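# Place the entire wire inside the bin with two arms

## Task

Get all of the wire into the bin so that no part of it sits above the bin's rim, without leaving any of it dangling over the table edge, since that can count as failure.

## Robot and tools

Robot: two arms, left_arm and right_arm, each with a parallel two-finger gripper. Their bases are at about (+0.029, +0.282, 0) m for left_arm and (-0.015, -0.352, 0) m for right_arm, with right_arm yawed very slightly. A camera stand is behind the arms. A loose object may occasionally get a brief push from outside.

Frame: everything uses the scene frame. Its origin is at table-top height, halfway between the nominal arm bases. +x points out over the table, +z points up, and left_arm is on the +y side. Arm names do not match left and right in the images. Each gripper's fingers point along its own +z axis and close along its own y axis. end_effector_position is the point between the finger pads, just behind the tips. Reported positions and orientations can be off by a few centimetres, more at long reach. Sag from weight and friction can leave a gripper low, short or tilted, and a small command may do nothing or drift sideways, so check each result.

Motion rows: every motion argument is a row of 14 numbers in [-1, 1]. The first 7 are for left_arm (dx, dy, dz, rx, ry, rz, opening) and the last 7 are the same for right_arm. Both arms are always included. dx to rz are offsets, not poses. They are measured along the scene axes from that arm's Hand target as it stood when the action or move began. 1.0 equals 0.6 m or 180 degrees. rx, ry, rz form one rotation vector, turning about the Hand target's position. Repeating the same offset moves the arm again. Six zeros re-request the current Hand target. opening is absolute: +1 is fully open (about 87 mm between pads), 0.5 is about 69 mm, 0 is about 43 mm, -0.5 is about 18 mm, -1 is closed. A 0 there is a real command, so to keep a gripper as it is, resend its current value. To hold something, command about 0.04 below the grip_measured reading at first contact for full force; a smaller margin grips more gently. Commanded orientation is clipped to within 40 degrees of the measured one at every step.

execute_actions(actions, cameras): actions is a list of actions. Each action is up to 15 rows, one per 1/30 s step, and lasts 0.5 s. A short action holds its last row. Every row counts from the action's start pose. An empty list returns state plus all camera images. cameras is a list of names, ["all"] or [].

move(target, speed, blend, opening_speed, blocking, cameras): sends both grippers in straight lines to target. target is one 14-number row or a list of up to 15 rows. All rows are offsets from the same starting Hand targets, not from each other. speed is in m/s, from 0.002 to 2.9, default 0.25; turns are capped at twice that in rad/s. It may be one number or one per target. blend is in metres and rounds corners in a list; 0 stops at each point. opening_speed is per second on the -1..+1 scale, minimum 0.2. blocking=false returns after about 0.5 s while the move continues. A whole move is capped at 10 s. It does not avoid obstacles or the other arm. Keep paths away from an arm's own base. The result adds a move: line. done means at rest within 10 mm and 2 degrees of target. Other endings include off_target, moving, held and fault. limits=paced means the pose was clipped; limits=held means steps were withheld.

wait(seconds 0 to 10, cameras) lets time pass with the last commands held. stop(cameras) brakes a running move. zoom_image(camera, region [x0,y0,x1,y1] in pixels, at most 504x504) enlarges the newest image from cam_high, cam_low, cam_left_wrist or cam_right_wrist; all are 672x504. read_manual gives only licence text. finished_scene(scene) ends the scene, 1 or 2, and cannot be undone. The goal must still hold without the robot.

Results: each arm's end_effector_position (m) and end_effector_quat_wxyz, Hand target (the last commanded pose, from which the next offsets count), Tool commands, grip_measured (on the opening scale, accurate to about 1 mm), Joint positions (the gripper shown on a 0 closed to 1 open scale), joint torques and velocities, and motor temperatures. Action results also list positions at some steps. A gripper that settles short of its Hand target stays short until the next command; send the missing distance if needed. An arm pressing against something keeps pushing until it is commanded back.

Avoid: dropping the wire or releasing it while it moves, fast impacts, hard pushes on the table or bin, grippers or wrist cameras hitting each other, closing on the other arm's fingers, strain on camera cables, and anything falling off or being left off the table. Any arm stop costs. Motor heat builds from holding loads, stretched poses or pushing against something. MOTOR HOT appears at 75 °C. At 90 °C the arm folds and goes idle, and at 100 °C it drops. Time keeps running while you think. Scene 1 is practice and may be skipped; scene 2 counts.

Each tool is called after ">>>" as name([rows], argument=value, ...), one row to a line, values as JSON.

## Session

>>> execute_actions(actions=[])

Scene clock: 0.00 s.
left_arm: end_effector_position=(+0.3458, +0.2181, +0.2254) grip_measured=+0.998 end_effector_quat_wxyz=(+0.569, -0.266, +0.747, -0.217) | right_arm: end_effector_position=(+0.2234, -0.1913, +0.2309) grip_measured=+1.000 end_effector_quat_wxyz=(+0.629, +0.193, +0.722, +0.212)
Joint positions: left_arm=[-0.207 0.8 0.631 -0.096 -0.178 -0.756 0.999] | right_arm=[1.088 0.715 0.536 -0.038 0.992 0.77 1]
Joint velocities: within noise
Joint torques (N m): no reading
Motor temperatures (°C): left_arm=[19 27 25 22 20 18 20] | right_arm=[21 24 24 21 20 20 20]
Heat: left arm: 27 °C; right arm: 24 °C.
Hand target: left_arm +0.3480, +0.2182, +0.2377; +0.581, -0.265, +0.737, -0.223 | right_arm +0.2233, -0.1913, +0.2321; +0.629, +0.193, +0.722, +0.213
Tool commands: left_gripper/opening=+1.0 right_gripper/opening=+1.0
camera_calibration:
cam_left_wrist: T_world_to_cam=[[0.160697, -0.747546, 0.644477, -0.0437401], [-0.873788, -0.411398, -0.259317, 0.471329], [0.458988, -0.521466, -0.719308, 0.259682], [0, 0, 0, 1]] pos_world=[0.299679, 0.296621, 0.337204]
cam_right_wrist: T_world_to_cam=[[-0.012041, -0.828963, -0.559174, -0.028777], [-0.846925, 0.305741, -0.435017, 0.368436], [0.531575, 0.468341, -0.705751, 0.282775], [0, 0, 0, 1]] pos_world=[0.161375, -0.268936, 0.343753]

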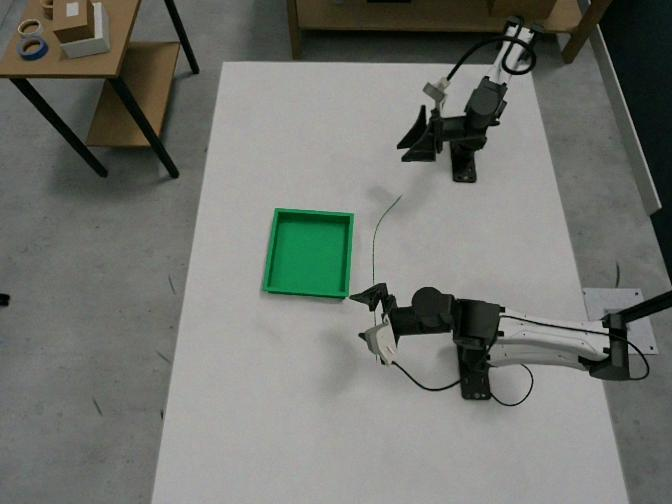

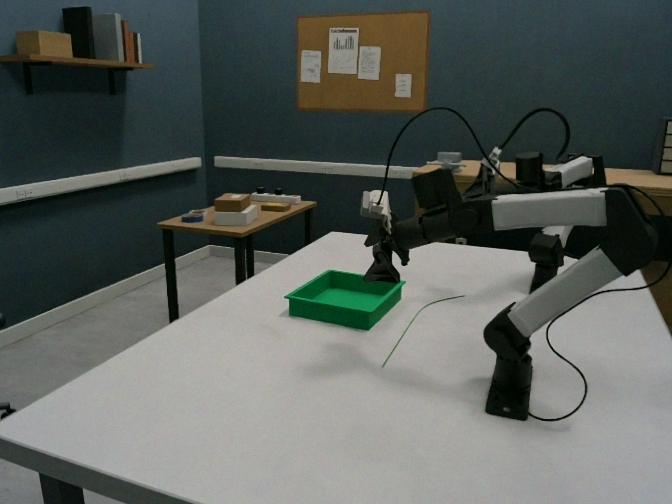

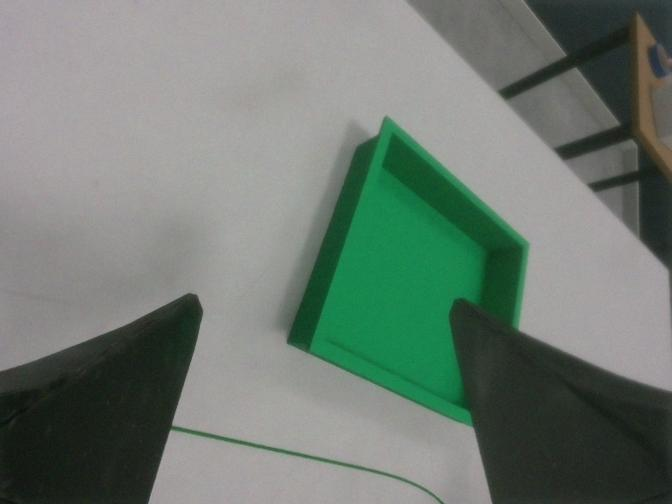

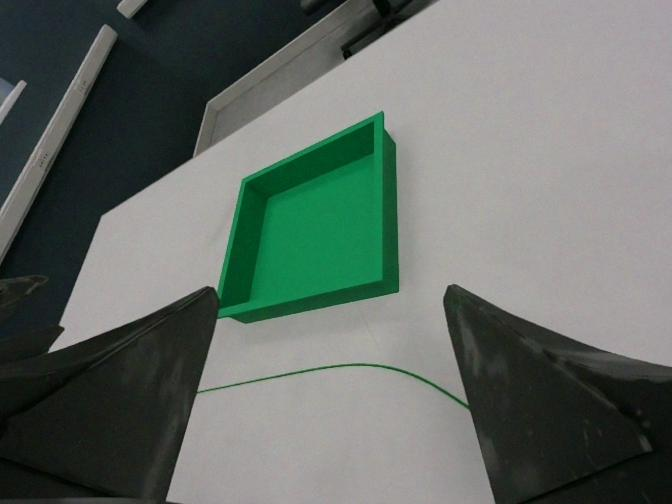

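>>> move(target=[-0.138,0.036,-0.146,-0.179,0.402,0.236,0.0,0.003,0.102,-0.137,-0.398,0.320,0.423,0.0], speed=0.4, cameras=["all"])

Scene clock: 7.70 s.
left_arm: end_effector_position=(+0.2647, +0.2398, +0.1436) grip_measured=+0.000 end_effector_quat_wxyz=(-0.006, +0.702, -0.713, +0.000) | right_arm: end_effector_position=(+0.2239, -0.1329, +0.1493) grip_measured=+0.000 end_effector_quat_wxyz=(+0.004, -0.533, +0.846, -0.002)
Joint positions: left_arm=[-0.007 1.428 1.261 -1.396 -0.009 -1.562 0.5] | right_arm=[0.808 1.926 1.837 -1.475 0.005 -0.336 0.5]
Joint torques (N m): left_arm=[0.54 -3.58 8.5 -0.12 0.08 -0.06] | right_arm=[0.4 -6.97 6.93 0.34 0.01 -0.14]
Heat: left arm: 28 °C; right arm: 26 °C.
Hand target: left_arm +0.2652, +0.2398, +0.1502; +0.000, +0.707, -0.707, +0.000 | right_arm +0.2251, -0.1300, +0.1499; +0.000, -0.538, +0.843, -0.001
Off the commanded pose: left_arm 0.007 m, 1 deg | right_arm 0.003 m, 1 deg.
move: done
camera_calibration:
cam_left_wrist: T_world_to_cam=[[0.999953, 0.00916605, 0.00327987, -0.273272], [0.00342908, -0.646944, 0.76253, 0.0657891], [0.00911127, -0.762482, -0.646945, 0.415861], [0, 0, 0, 1]] pos_world=[0.269245, 0.362154, 0.219769]
cam_right_wrist: T_world_to_cam=[[0.896999, -0.441995, 0.00577956, -0.26251], [-0.28826, -0.574992, 0.765696, -0.105905], [-0.33511, -0.688495, -0.643177, 0.228488], [0, 0, 0, 1]] pos_world=[0.281512, -0.0196092, 0.229566]

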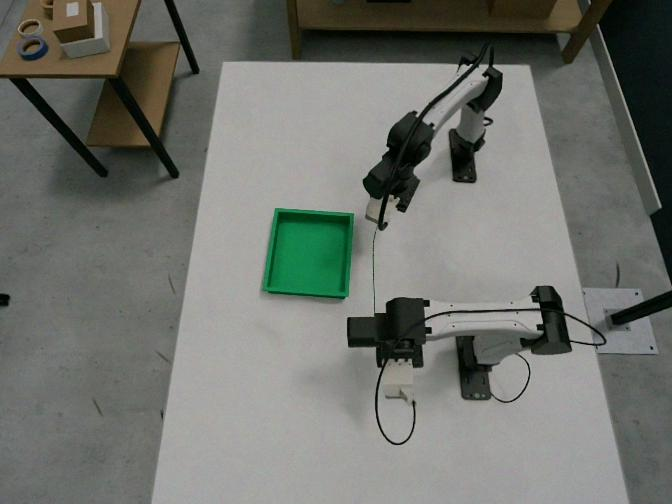

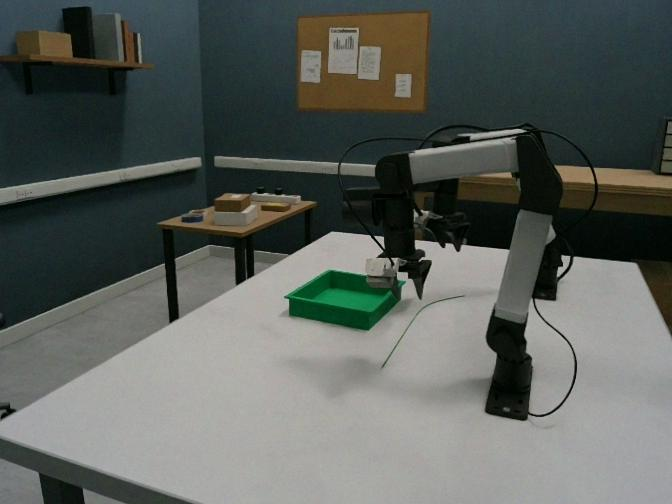

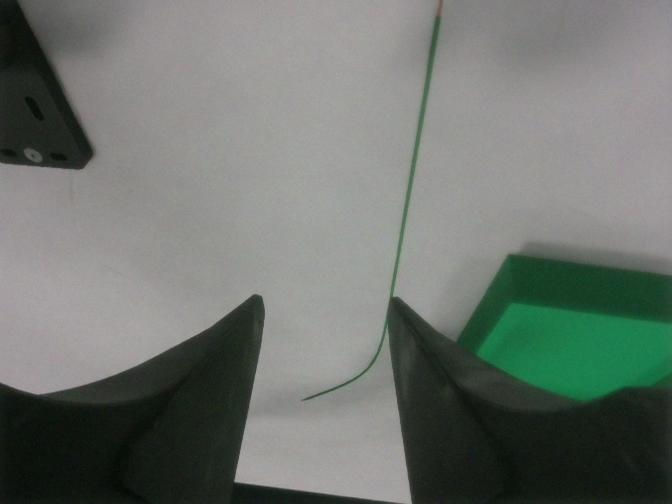

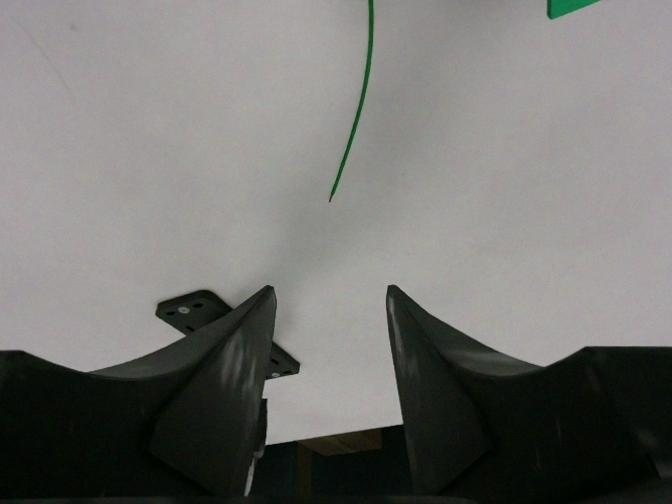

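>>> move(target=[0.06,0,-0.12,0,0,0,0.0,0.0,-0.045,-0.12,0,0,-0.05,0.0], cameras=["all"])

Scene clock: 11.53 s.
left_arm: end_effector_position=(+0.3015, +0.2394, +0.0808) grip_measured=+0.000 end_effector_quat_wxyz=(-0.005, +0.702, -0.713, +0.000) | right_arm: end_effector_position=(+0.2261, -0.1573, +0.0730) grip_measured=+0.000 end_effector_quat_wxyz=(-0.014, -0.473, +0.881, -0.006)
Joint positions: left_arm=[-0.007 1.582 1.155 -1.136 -0.008 -1.562 0.5] | right_arm=[0.739 1.911 1.507 -1.196 0.005 -0.268 0.5]
Joint torques (N m): left_arm=[0.49 -5.22 5.15 0.26 0.04 -0.05] | right_arm=[0.14 -10.93 3.49 0.55 -0.01 0.04]
Heat: left arm: 28 °C; right arm: 26 °C.
Hand target: left_arm +0.3013, +0.2398, +0.0781; +0.000, +0.707, -0.707, +0.000 | right_arm +0.2251, -0.1570, +0.0780; +0.000, -0.470, +0.883, -0.001
Off the commanded pose: left_arm 0.003 m, 1 deg | right_arm 0.005 m, 2 deg.
move: done
camera_calibration:
cam_left_wrist: T_world_to_cam=[[0.999955, 0.00917171, 0.00249228, -0.309741], [0.00402717, -0.646397, 0.76299, 0.112902], [0.00860893, -0.762946, -0.646405, 0.374906], [0, 0, 0, 1]] pos_world=[0.306045, 0.361854, 0.15697]
cam_right_wrist: T_world_to_cam=[[0.827605, -0.561298, -0.00384171, -0.277121], [-0.34346, -0.511803, 0.787459, -0.0399927], [-0.443966, -0.650386, -0.616354, 0.191989], [0, 0, 0, 1]] pos_world=[0.300848, -0.051149, 0.148761]

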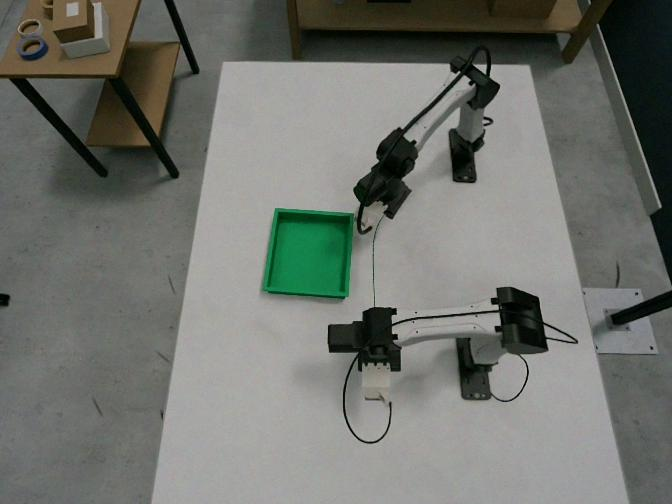

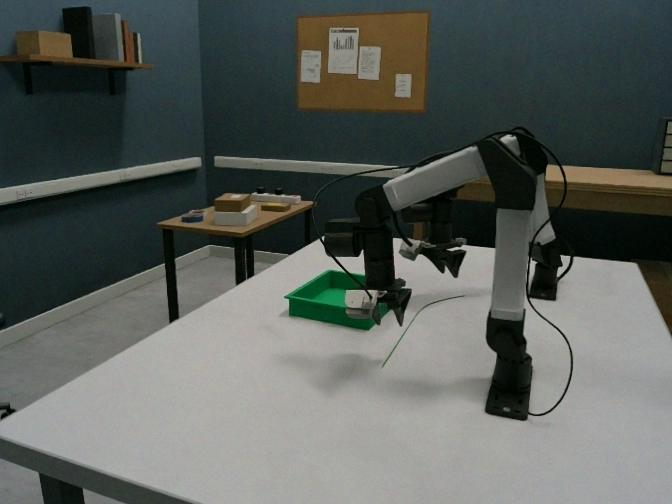

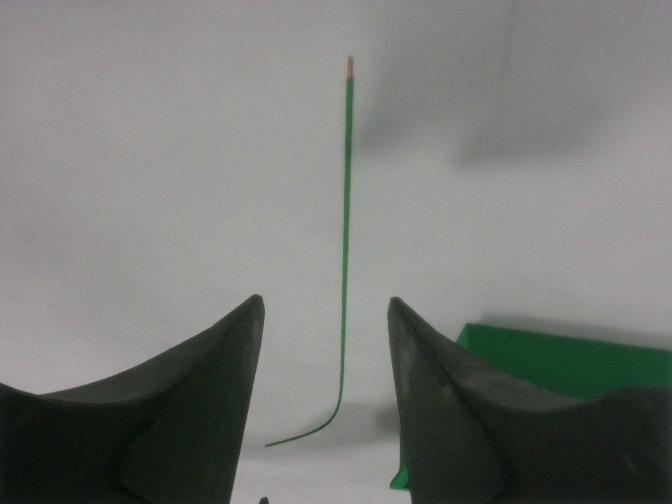

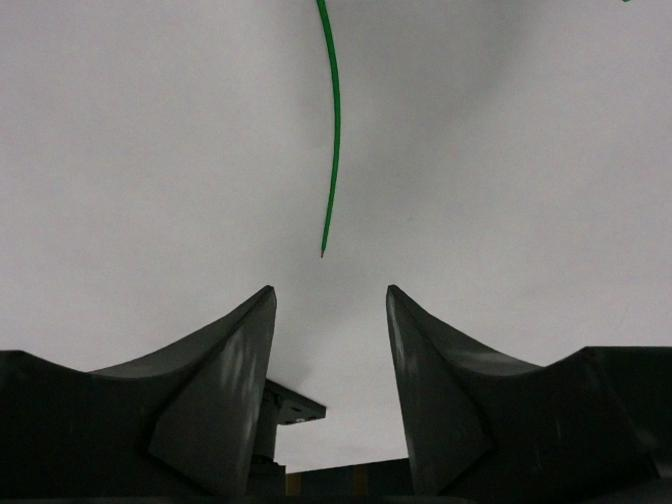

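>>> move(target=[0.013,0,-0.08,0,0,0,0.0,0.0,0,-0.075,0,0,0,0.0], cameras=["all"])

Scene clock: 13.20 s.
left_arm: end_effector_position=(+0.3102, +0.2394, +0.0336) grip_measured=+0.000 end_effector_quat_wxyz=(-0.006, +0.702, -0.713, +0.001) | right_arm: end_effector_position=(+0.2276, -0.1559, +0.0392) grip_measured=+0.000 end_effector_quat_wxyz=(+0.005, -0.473, +0.881, -0.002)
Joint positions: left_arm=[-0.007 1.663 1.046 -0.943 -0.008 -1.562 0.5] | right_arm=[0.739 1.911 1.375 -1.026 0.005 -0.267 0.5]
Joint torques (N m): left_arm=[0.49 -5.52 4.83 0.24 0.04 -0.04] | right_arm=[0.12 -7.73 3.48 0.63 0.02 0.03]
Heat: left arm: 28 °C; right arm: 26 °C.
Hand target: left_arm +0.3091, +0.2398, +0.0302; +0.000, +0.707, -0.707, +0.000 | right_arm +0.2250, -0.1570, +0.0330; +0.000, -0.470, +0.883, -0.001
Off the commanded pose: left_arm 0.004 m, 1 deg | right_arm 0.007 m, 1 deg.
move: done
camera_calibration:
cam_left_wrist: T_world_to_cam=[[0.999944, 0.00926281, 0.0051814, -0.318447], [0.00203418, -0.646398, 0.762998, 0.149441], [0.0104167, -0.762944, -0.64638, 0.343676], [0, 0, 0, 1]] pos_world=[0.314545, 0.361754, 0.109773]
cam_right_wrist: T_world_to_cam=[[0.82736, -0.56164, 0.00596038, -0.278144], [-0.366186, -0.531327, 0.763936, -0.00927127], [-0.425891, -0.634233, -0.645264, 0.172231], [0, 0, 0, 1]] pos_world=[0.300081, -0.0519083, 0.119875]

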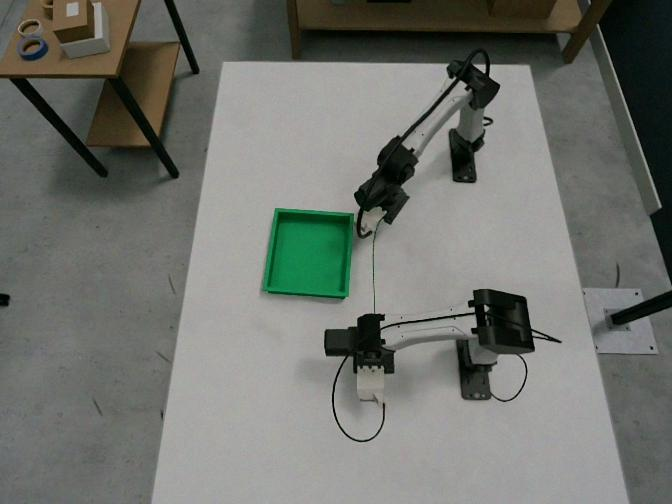

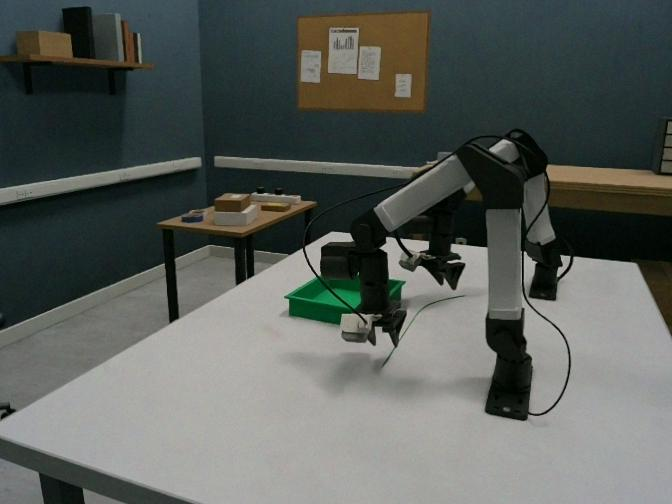

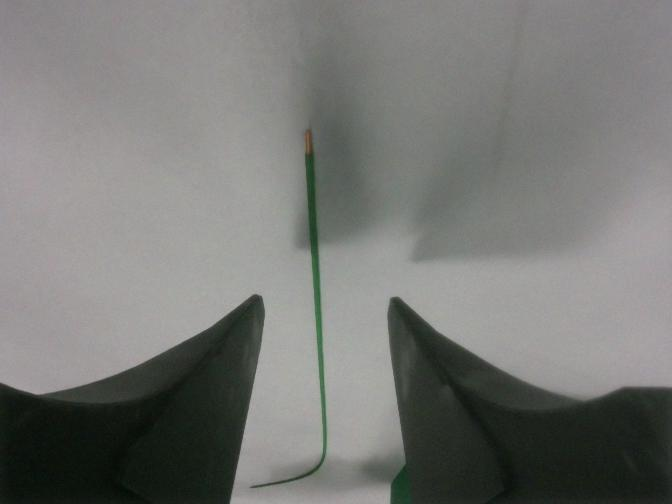

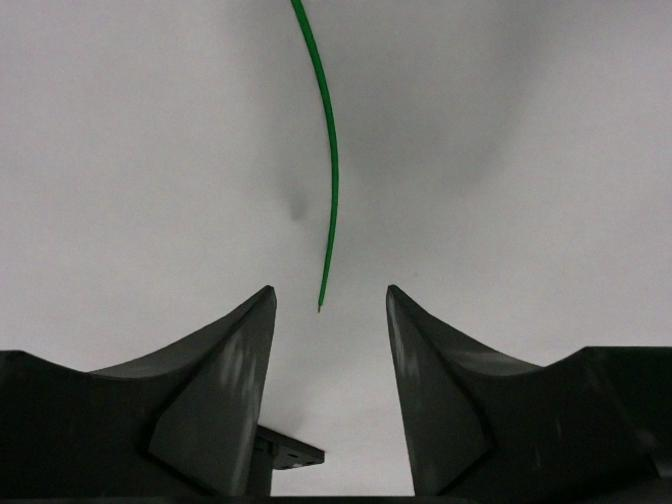

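>>> move(target=[-0.002,0,-0.03,0,0,0,0.0,0.0,0,-0.035,0,0,0,0.0], speed=0.08, cameras=["cam_left_wrist","cam_right_wrist"])

Scene clock: 14.53 s.
left_arm: end_effector_position=(+0.3098, +0.2394, +0.0164) grip_measured=+0.000 end_effector_quat_wxyz=(-0.007, +0.702, -0.713, +0.002) | right_arm: end_effector_position=(+0.2282, -0.1553, +0.0215) grip_measured=+0.000 end_effector_quat_wxyz=(+0.010, -0.473, +0.881, +0.000)
Joint positions: left_arm=[-0.007 1.687 0.997 -0.868 -0.008 -1.562 0.5] | right_arm=[0.739 1.926 1.323 -0.949 0.005 -0.267 0.5]
Joint torques (N m): left_arm=[0.54 -5.31 4.6 0.27 0.04 -0.05] | right_arm=[0.12 -6.86 3.52 0.67 0.01 0.05]
Heat: left arm: 28 °C; right arm: 26 °C.
Hand target: left_arm +0.3078, +0.2398, +0.0121; +0.000, +0.707, -0.707, +0.000 | right_arm +0.2250, -0.1570, +0.0120; +0.000, -0.470, +0.883, -0.001
Off the commanded pose: left_arm 0.005 m, 1 deg | right_arm 0.010 m, 1 deg.
move: done
camera_calibration:
cam_left_wrist: T_world_to_cam=[[0.999924, 0.00917358, 0.00824006, -0.318002], [-0.000358139, -0.646353, 0.763038, 0.163294], [0.0123258, -0.762983, -0.646301, 0.331974], [0, 0, 0, 1]] pos_world=[0.313945, 0.361754, 0.0925763]
cam_right_wrist: T_world_to_cam=[[0.827335, -0.561643, 0.00856984, -0.278327], [-0.372038, -0.536477, 0.757483, 0.00561809], [-0.420837, -0.62988, -0.652799, 0.161113], [0, 0, 0, 1]] pos_world=[0.300163, -0.0518244, 0.103304]
Images, in order (width x height): cam_left_wrist 672x504, cam_right_wrist 672x504.

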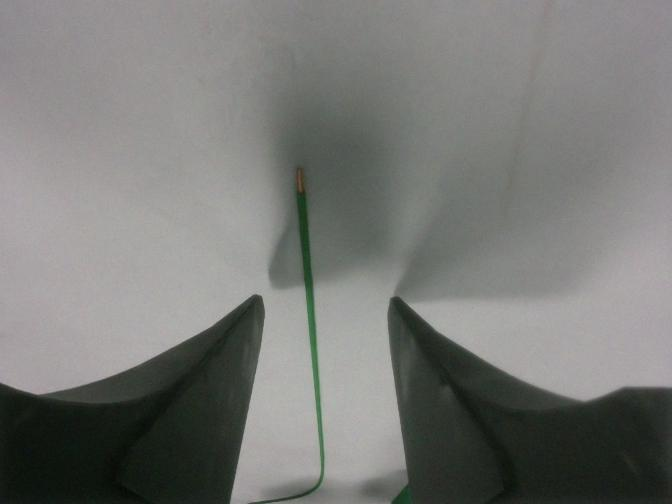

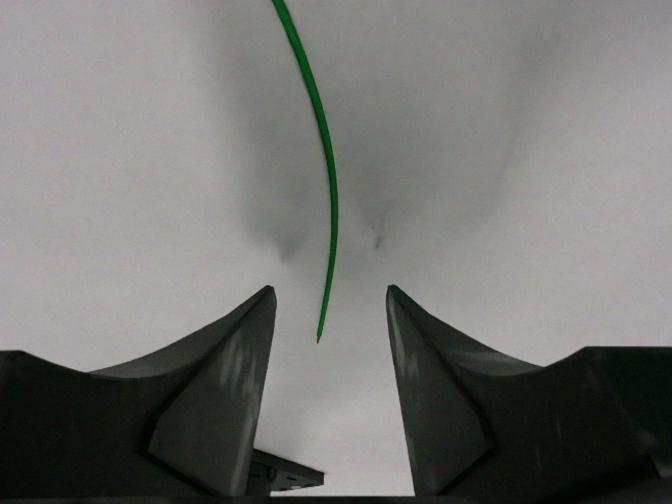

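>>> move(target=[-0.010,0,-0.012,0,0,0,0.0,0.0,0,-0.018,0,0,0,0.0], speed=0.04, cameras=["cam_left_wrist","cam_right_wrist"])

Scene clock: 15.80 s.
left_arm: end_effector_position=(+0.3056, +0.2394, +0.0112) grip_measured=+0.000 end_effector_quat_wxyz=(-0.003, +0.703, -0.711, +0.002) | right_arm: end_effector_position=(+0.2287, -0.1550, +0.0111) grip_measured=+0.000 end_effector_quat_wxyz=(+0.011, -0.473, +0.881, +0.000)
Joint positions: left_arm=[-0.003 1.687 0.973 -0.851 -0.001 -1.563 0.5] | right_arm=[0.739 1.941 1.301 -0.91 0.005 -0.267 0.5]
Joint torques (N m): left_arm=[0.18 -6.08 3.06 0.43 -0.03 -0.04] | right_arm=[0.08 -6.79 3.43 0.68 0 0.03]
Heat: left arm: 28 °C; right arm: 26 °C.
Hand target: left_arm +0.3019, +0.2398, +0.0050; +0.000, +0.707, -0.707, +0.000 | right_arm +0.2250, -0.1570, +0.0011; +0.000, -0.470, +0.883, -0.001
Off the commanded pose: left_arm 0.007 m, 1 deg | right_arm 0.011 m, 1 deg.
move: off_target (right_arm)
camera_calibration:
cam_left_wrist: T_world_to_cam=[[0.999899, 0.0141909, 0.00125569, -0.314872], [0.00813907, -0.641367, 0.767191, 0.163463], [0.0116925, -0.767103, -0.641418, 0.329879], [0, 0, 0, 1]] pos_world=[0.309652, 0.362359, 0.0865784]
cam_right_wrist: T_world_to_cam=[[0.827312, -0.56167, 0.00901138, -0.278438], [-0.372967, -0.537224, 0.756496, 0.0139053], [-0.42006, -0.629219, -0.653937, 0.154784], [0, 0, 0, 1]] pos_world=[0.30056, -0.0515268, 0.0932088]
Images, in order (width x height): cam_left_wrist 672x504, cam_right_wrist 672x504.

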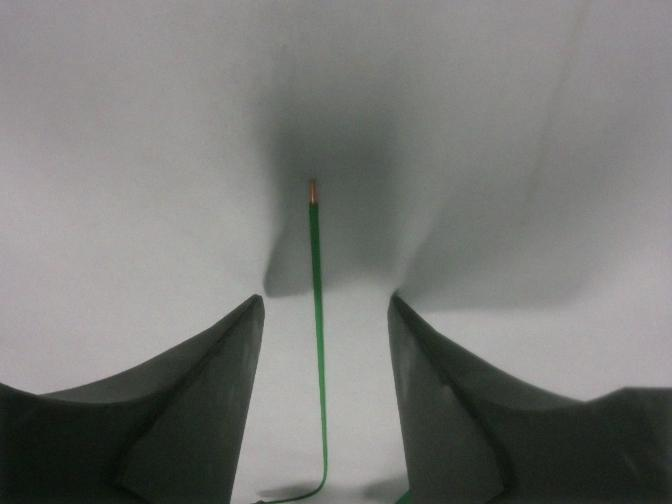

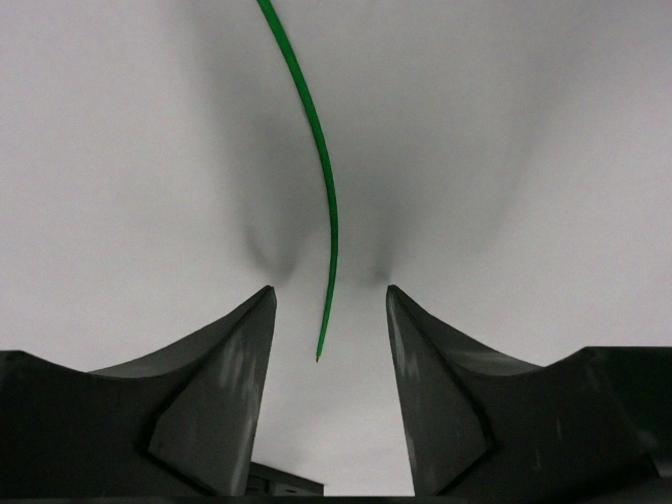

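>>> move([
  [-0.002,0,-0.006,0,0,0,0.0,0.0,0,-0.011,0,0,0,0.0],
  [-0.002,0,-0.006,0,0,0,-1,0.0,0,-0.011,0,0,0,-1],
], speed=0.03, opening_speed=1.0, cameras=["cam_left_wrist","cam_right_wrist"])

Scene clock: 17.93 s.
left_arm: end_effector_position=(+0.3198, +0.2385, +0.0108) grip_measured=-0.967 end_effector_quat_wxyz=(-0.023, +0.706, -0.708, +0.026) | right_arm: end_effector_position=(+0.2285, -0.1545, +0.0063) grip_measured=-0.938 end_effector_quat_wxyz=(+0.011, -0.472, +0.882, +0.001)
Joint positions: left_arm=[-0.002 1.682 0.963 -0.782 0.005 -1.57 0.016] | right_arm=[0.739 1.948 1.291 -0.892 0.004 -0.265 0.031]
Joint torques (N m): left_arm=[0.12 -5.38 3.07 -0.04 -0.1 0.06] | right_arm=[0.13 -6.52 3.19 0.72 0.01 0.01]
Heat: left arm: 28 °C; right arm: 26 °C.
Hand target: left_arm +0.3006, +0.2398, +0.0013; +0.000, +0.707, -0.707, +0.000 | right_arm +0.2251, -0.1569, -0.0054; +0.000, -0.470, +0.883, -0.001
Off the commanded pose: left_arm 0.021 m, 4 deg | right_arm 0.013 m, 1 deg.
move: off_target (left_arm, right_arm); target 2's new opening was sent with right_arm's hand 0.013 m and 1 deg from that target
camera_calibration:
cam_left_wrist: T_world_to_cam=[[0.997669, 0.0225158, 0.0644157, -0.330977], [-0.0353838, -0.636465, 0.770494, 0.175787], [0.0583466, -0.770977, -0.634185, 0.31471], [0, 0, 0, 1]] pos_world=[0.318063, 0.361969, 0.0854618]
cam_right_wrist: T_world_to_cam=[[0.826269, -0.563225, 0.00756022, -0.27793], [-0.373381, -0.537613, 0.756015, 0.0177126], [-0.421742, -0.627494, -0.654511, 0.152482], [0, 0, 0, 1]] pos_world=[0.300567, -0.0513332, 0.0885112]
Images, in order (width x height): cam_left_wrist 672x504, cam_right_wrist 672x504.

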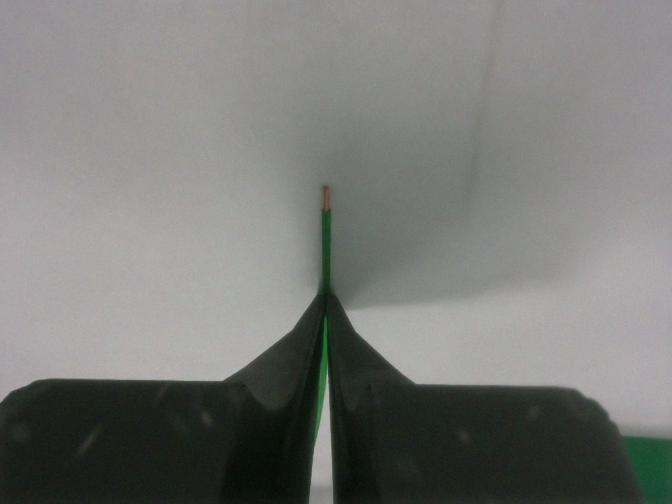

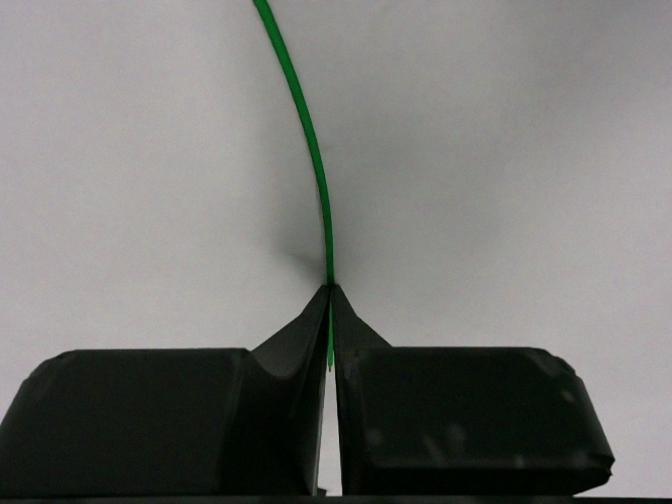

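>>> move([
  [0.015,0,0.06,0,0,0,-1,0.0,0,0.06,0,0,0,-1],
  [0.015,-0.05,0.32,0,0,0,-1,0.0,0.05,0.33,0,0,0,-1],
], speed=0.15, blend=0.02, cameras=["all"])

Scene clock: 20.33 s.
left_arm: end_effector_position=(+0.3220, +0.2098, +0.1855) grip_measured=-0.967 end_effector_quat_wxyz=(-0.013, +0.706, -0.708, +0.020) | right_arm: end_effector_position=(+0.2264, -0.1277, +0.1846) grip_measured=-0.938 end_effector_quat_wxyz=(+0.032, -0.472, +0.881, +0.007)
Joint positions: left_arm=[-0.099 1.633 1.622 -1.511 0.005 -1.667 0.016] | right_arm=[0.797 1.93 1.994 -1.57 0.004 -0.207 0.031]
Joint torques (N m): left_arm=[-0.43 -7.15 7.61 -0.38 -0.08 -0.04] | right_arm=[0.49 -8.92 6.41 0.45 0.05 0.03]
Heat: left arm: 29 °C; right arm: 27 °C.
Hand target: left_arm +0.3097, +0.2098, +0.1934; +0.000, +0.707, -0.707, +0.000 | right_arm +0.2250, -0.1269, +0.1925; +0.000, -0.470, +0.883, -0.001
Off the commanded pose: left_arm 0.015 m, 3 deg | right_arm 0.008 m, 4 deg.
joint sent to its limit (left arm) — joint 4 (wrist pitch), lower limit. The joint targets still meet the commanded pose.
joint sent to its limit (right arm) — joint 4 (wrist pitch), lower limit. The joint targets are off in orientation, not in position.
move: off_target (left_arm, right_arm); blend cut to 0.0182 m at target 1
camera_calibration:
cam_left_wrist: T_world_to_cam=[[0.998865, 0.0213986, 0.0425622, -0.339881], [-0.0194379, -0.632609, 0.774227, 0.0163318], [0.0434926, -0.774176, -0.631475, 0.408128], [0, 0, 0, 1]] pos_world=[0.322062, 0.333567, 0.259544]
cam_right_wrist: T_world_to_cam=[[0.825957, -0.563537, 0.0148793, -0.263694], [-0.39605, -0.561288, 0.726705, -0.0958905], [-0.401174, -0.60612, -0.686789, 0.289071], [0, 0, 0, 1]] pos_world=[0.295791, -0.0272121, 0.272139]

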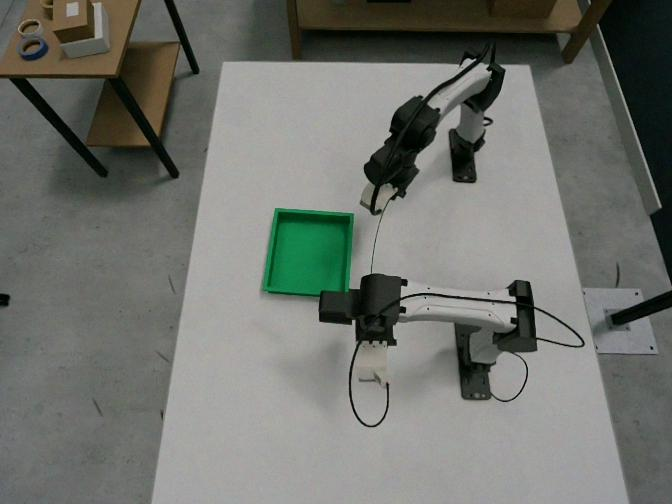

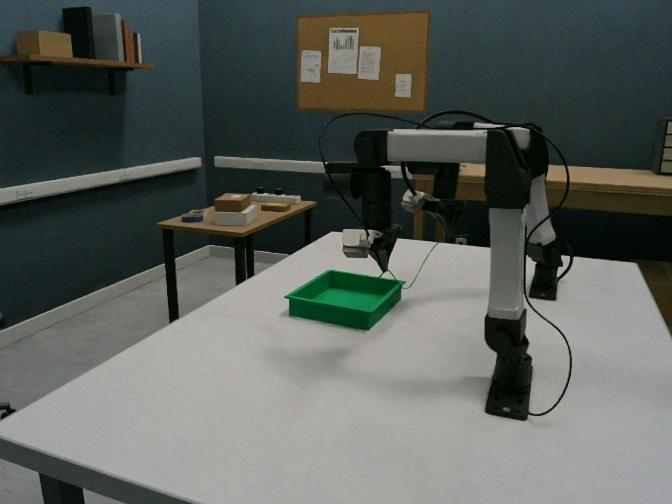

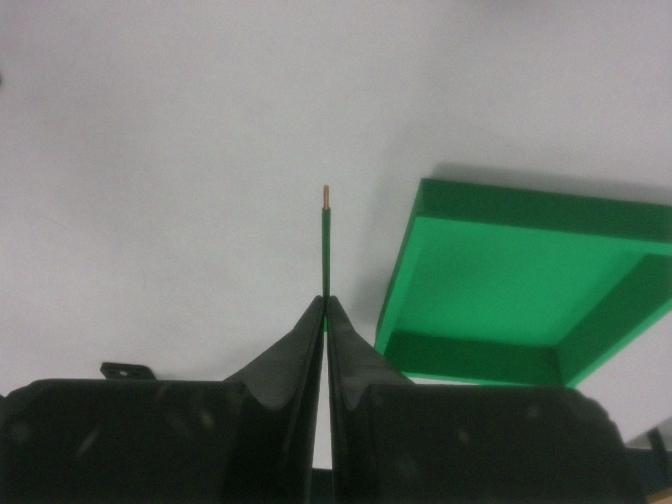

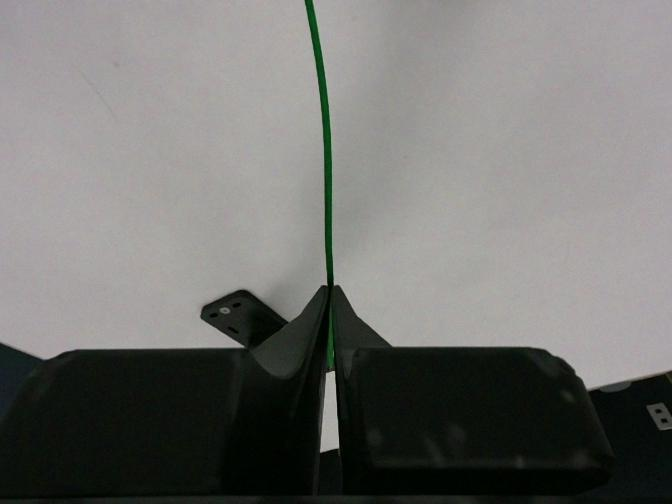

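>>> move([
  [0.08,-0.06,0.128,0,0,0.07,-1,0.12,0.06,0.129,0,0,-0.1,-1],
  [0.167,-0.175,0.128,0,0,0.167,-1,0.242,0.12,0.129,0,0,-0.194,-1],
], speed=0.15, blend=0.03, cameras=["all"])

Scene clock: 24.13 s.
left_arm: end_effector_position=(+0.4207, +0.1058, +0.2707) grip_measured=-0.967 end_effector_quat_wxyz=(-0.015, +0.761, -0.622, +0.185) | right_arm: end_effector_position=(+0.3643, -0.0594, +0.2720) grip_measured=-0.938 end_effector_quat_wxyz=(+0.278, -0.167, +0.936, +0.135)
Joint positions: left_arm=[-0.292 1.896 2.192 -1.511 0.112 -2.082 0.016] | right_arm=[0.655 2.273 2.842 -1.512 0.004 0.279 0.031]
Joint torques (N m): left_arm=[-0.35 -7.49 7.88 0.1 0.17 -0.02] | right_arm=[-0.32 -8.34 5.9 1.61 -0.06 0.02]
Heat: left arm: 29 °C; right arm: 27 °C.
Hand target: left_arm +0.4098, +0.1047, +0.2701; +0.000, +0.866, -0.500, +0.000 | right_arm +0.3702, -0.0549, +0.2700; -0.001, -0.183, +0.983, -0.001
Off the commanded pose: left_arm 0.011 m, 28 deg | right_arm 0.008 m, 36 deg.
elbow stopped short (right arm): the move would have taken joint 3 (elbow) straighter than the controller allows.
joint sent to its limit (left arm) — joint 4 (wrist pitch), lower limit; joint 6 (wrist roll), lower limit. The joint targets are off in orientation, not in position.
move: off_target (left_arm, right_arm)
camera_calibration:
cam_left_wrist: T_world_to_cam=[[0.93828, 0.247423, 0.241688, -0.492235], [-0.110923, -0.446606, 0.887828, -0.125483], [0.327608, -0.85984, -0.391597, 0.201727], [0, 0, 0, 1]] pos_world=[0.381848, 0.239202, 0.309371]
cam_right_wrist: T_world_to_cam=[[0.380361, -0.909783, -0.166191, -0.149389], [-0.872371, -0.412608, 0.262152, 0.242239], [-0.307074, 0.0452674, -0.950609, 0.52206], [0, 0, 0, 1]] pos_world=[0.428455, -0.0595946, 0.407944]

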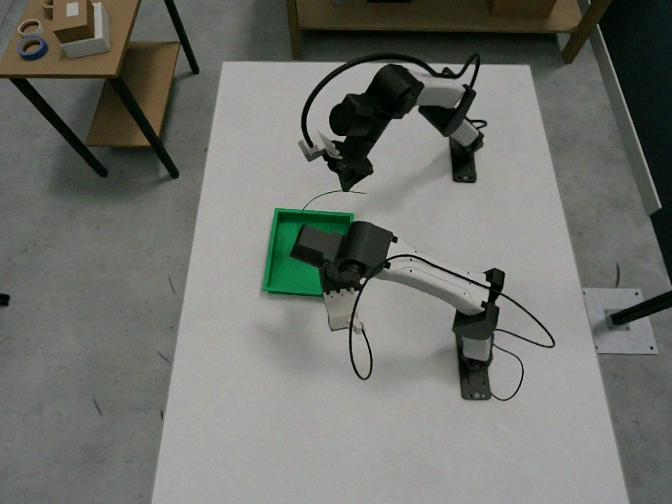

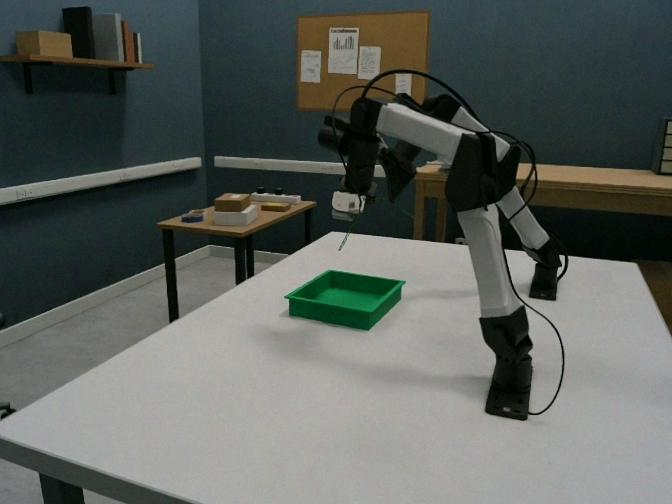

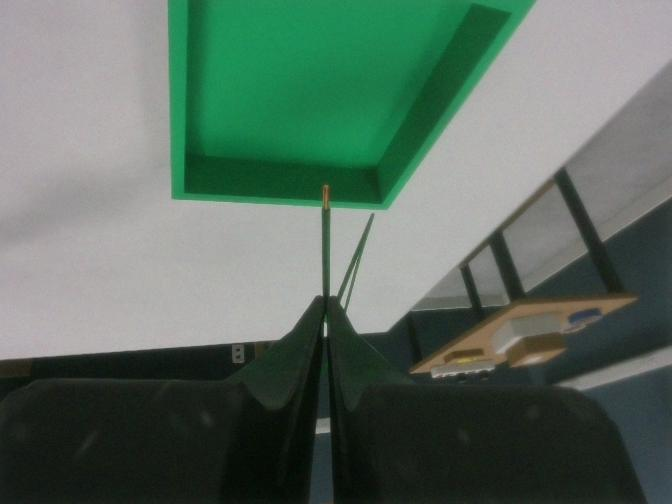

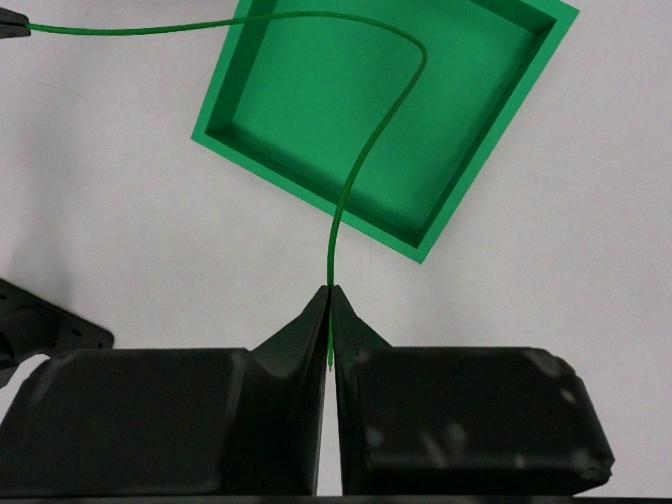

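>>> move(target=[0.0,0.0,-0.21,0,0,0,-1,0.0,0.02,-0.21,0,0,0,-1], speed=0.15, cameras=["all"])

Scene clock: 27.00 s.
left_arm: end_effector_position=(+0.4147, +0.1064, +0.1503) grip_measured=-0.967 end_effector_quat_wxyz=(+0.049, +0.778, -0.626, +0.029) | right_arm: end_effector_position=(+0.3722, -0.0462, +0.1497) grip_measured=-0.938 end_effector_quat_wxyz=(+0.148, -0.176, +0.971, +0.072)
Joint positions: left_arm=[-0.295 2.074 2.032 -1.51 0.112 -2.083 0.016] | right_arm=[0.667 2.527 2.843 -1.557 0.004 0.287 0.031]
Joint torques (N m): left_arm=[-0.2 -9.17 4.98 0.04 0.14 -0.04] | right_arm=[0.64 -10.25 6.3 0.93 0 0.03]
Heat: left arm: 30 °C; right arm: 28 °C.
Hand target: left_arm +0.4098, +0.1048, +0.1441; +0.000, +0.866, -0.499, +0.000 | right_arm +0.3702, -0.0428, +0.1440; -0.001, -0.183, +0.983, -0.001
Off the commanded pose: left_arm 0.008 m, 19 deg | right_arm 0.007 m, 19 deg.
elbow stopped short (right arm): the move would have taken joint 3 (elbow) straighter than the controller allows.
joint sent to its limit (left arm) — joint 6 (wrist roll), lower limit. The joint targets are off in orientation, not in position.
move: off_target (left_arm, right_arm)
camera_calibration:
cam_left_wrist: T_world_to_cam=[[0.970721, 0.235646, -0.0465938, -0.426478], [0.168782, -0.531099, 0.830329, -0.11731], [0.170918, -0.813882, -0.555322, 0.241762], [0, 0, 0, 1]] pos_world=[0.392469, 0.234961, 0.21179]
cam_right_wrist: T_world_to_cam=[[0.352876, -0.931014, -0.0932247, -0.162392], [-0.774937, -0.346639, 0.528503, 0.21363], [-0.524359, -0.114252, -0.843797, 0.465193], [0, 0, 0, 1]] pos_world=[0.466782, -0.0239871, 0.264486]

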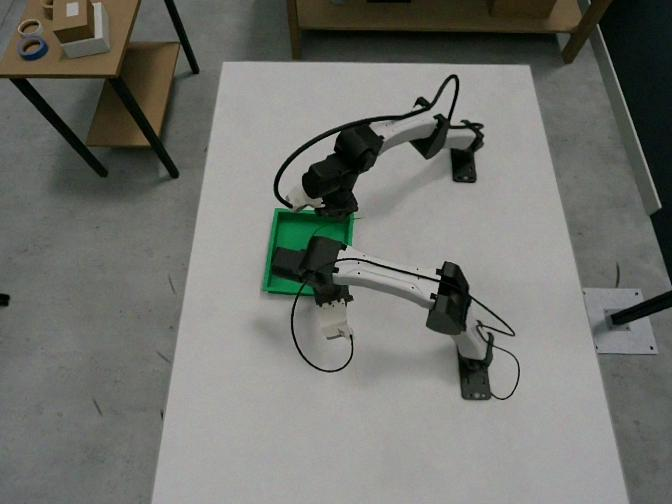

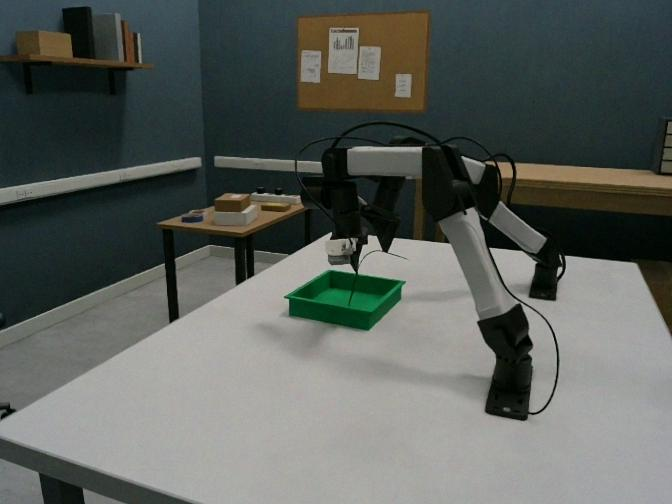

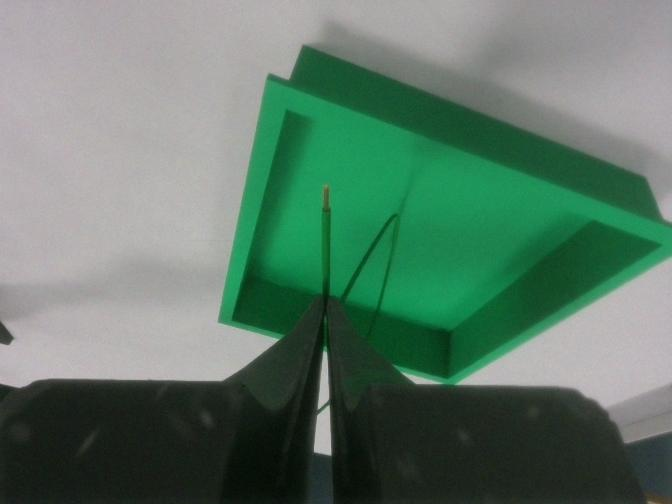

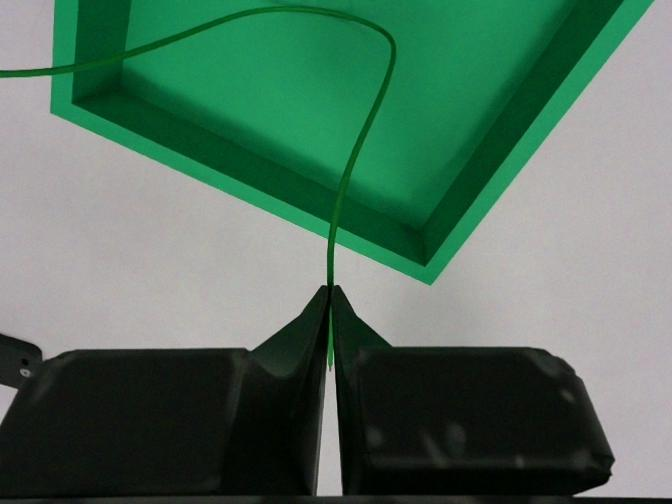

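>>> move(target=[0.067,-0.017,-0.10,0,0,-0.083,-1,0.083,0.0,-0.10,0,0,0,-1], speed=0.12, cameras=["all"])

Scene clock: 31.27 s.
left_arm: end_effector_position=(+0.4433, +0.0969, +0.0820) grip_measured=-0.967 end_effector_quat_wxyz=(+0.026, +0.771, -0.636, +0.000) | right_arm: end_effector_position=(+0.4143, -0.0457, +0.0908) grip_measured=-0.938 end_effector_quat_wxyz=(+0.152, -0.171, +0.971, +0.067)
Joint positions: left_arm=[-0.321 2.237 2.032 -1.384 0.048 -2.083 0.016] | right_arm=[0.622 2.659 2.843 -1.422 0.004 0.252 0.031]
Joint torques (N m): left_arm=[-0.5 -10.44 8.28 0.13 -0.23 -0.04] | right_arm=[-0.23 -10.96 6.56 1.17 0 -0.15]
Motor temperatures (°C): left_arm=[19 31 28 23 20 18 20] | right_arm=[21 29 27 22 20 20 20]
Heat: left arm: 31 °C; right arm: 29 °C.
Hand target: left_arm +0.4501, +0.0946, +0.0842; +0.000, +0.794, -0.608, +0.000 | right_arm +0.4200, -0.0429, +0.0840; -0.001, -0.183, +0.983, -0.001
Off the commanded pose: left_arm 0.007 m, 5 deg | right_arm 0.009 m, 19 deg.
elbow stopped short (right arm): the move would have taken joint 3 (elbow) straighter than the controller allows.
joint sent to its limit (left arm) — joint 6 (wrist roll), lower limit. The joint targets are off in orientation, not in position.
move: off_target (left_arm, right_arm)
camera_calibration:
cam_left_wrist: T_world_to_cam=[[0.975839, 0.21368, -0.0456008, -0.455457], [0.166772, -0.593607, 0.787285, -0.0599907], [0.141158, -0.775868, -0.614901, 0.205589], [0, 0, 0, 1]] pos_world=[0.425437, 0.221221, 0.152877]
cam_right_wrist: T_world_to_cam=[[0.343634, -0.935461, -0.0826353, -0.179601], [-0.783271, -0.334044, 0.524309, 0.281906], [-0.518075, -0.115445, -0.847509, 0.435331], [0, 0, 0, 1]] pos_world=[0.50806, -0.0235837, 0.206299]

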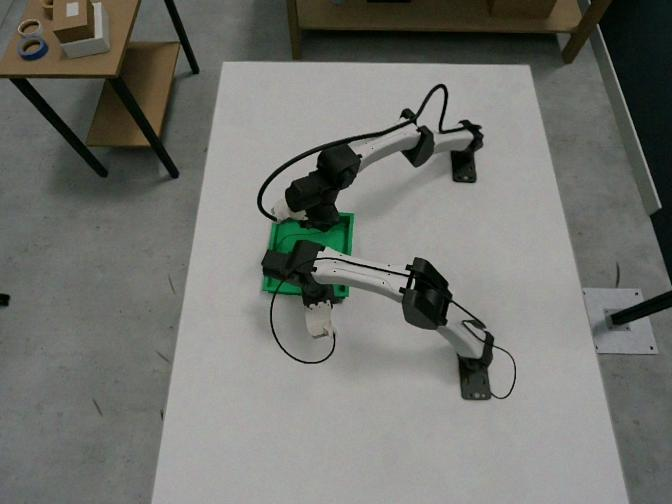

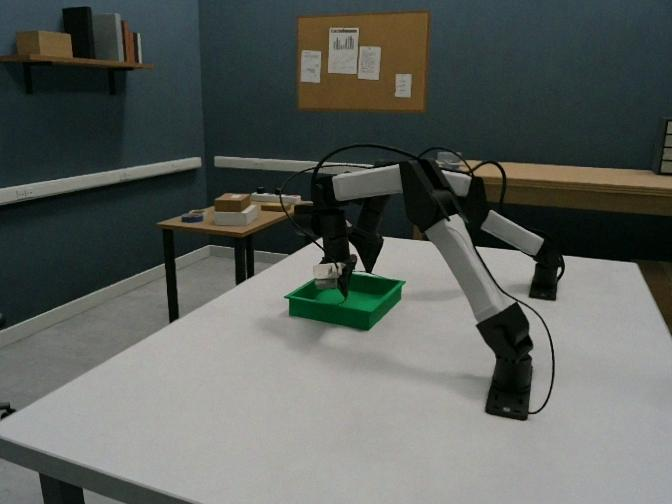

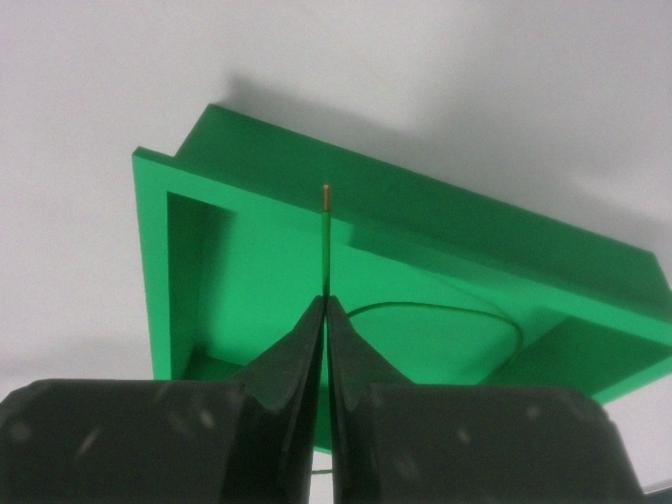

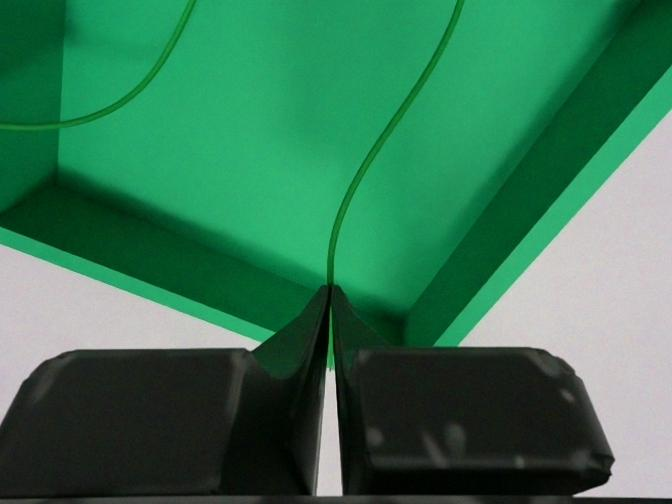

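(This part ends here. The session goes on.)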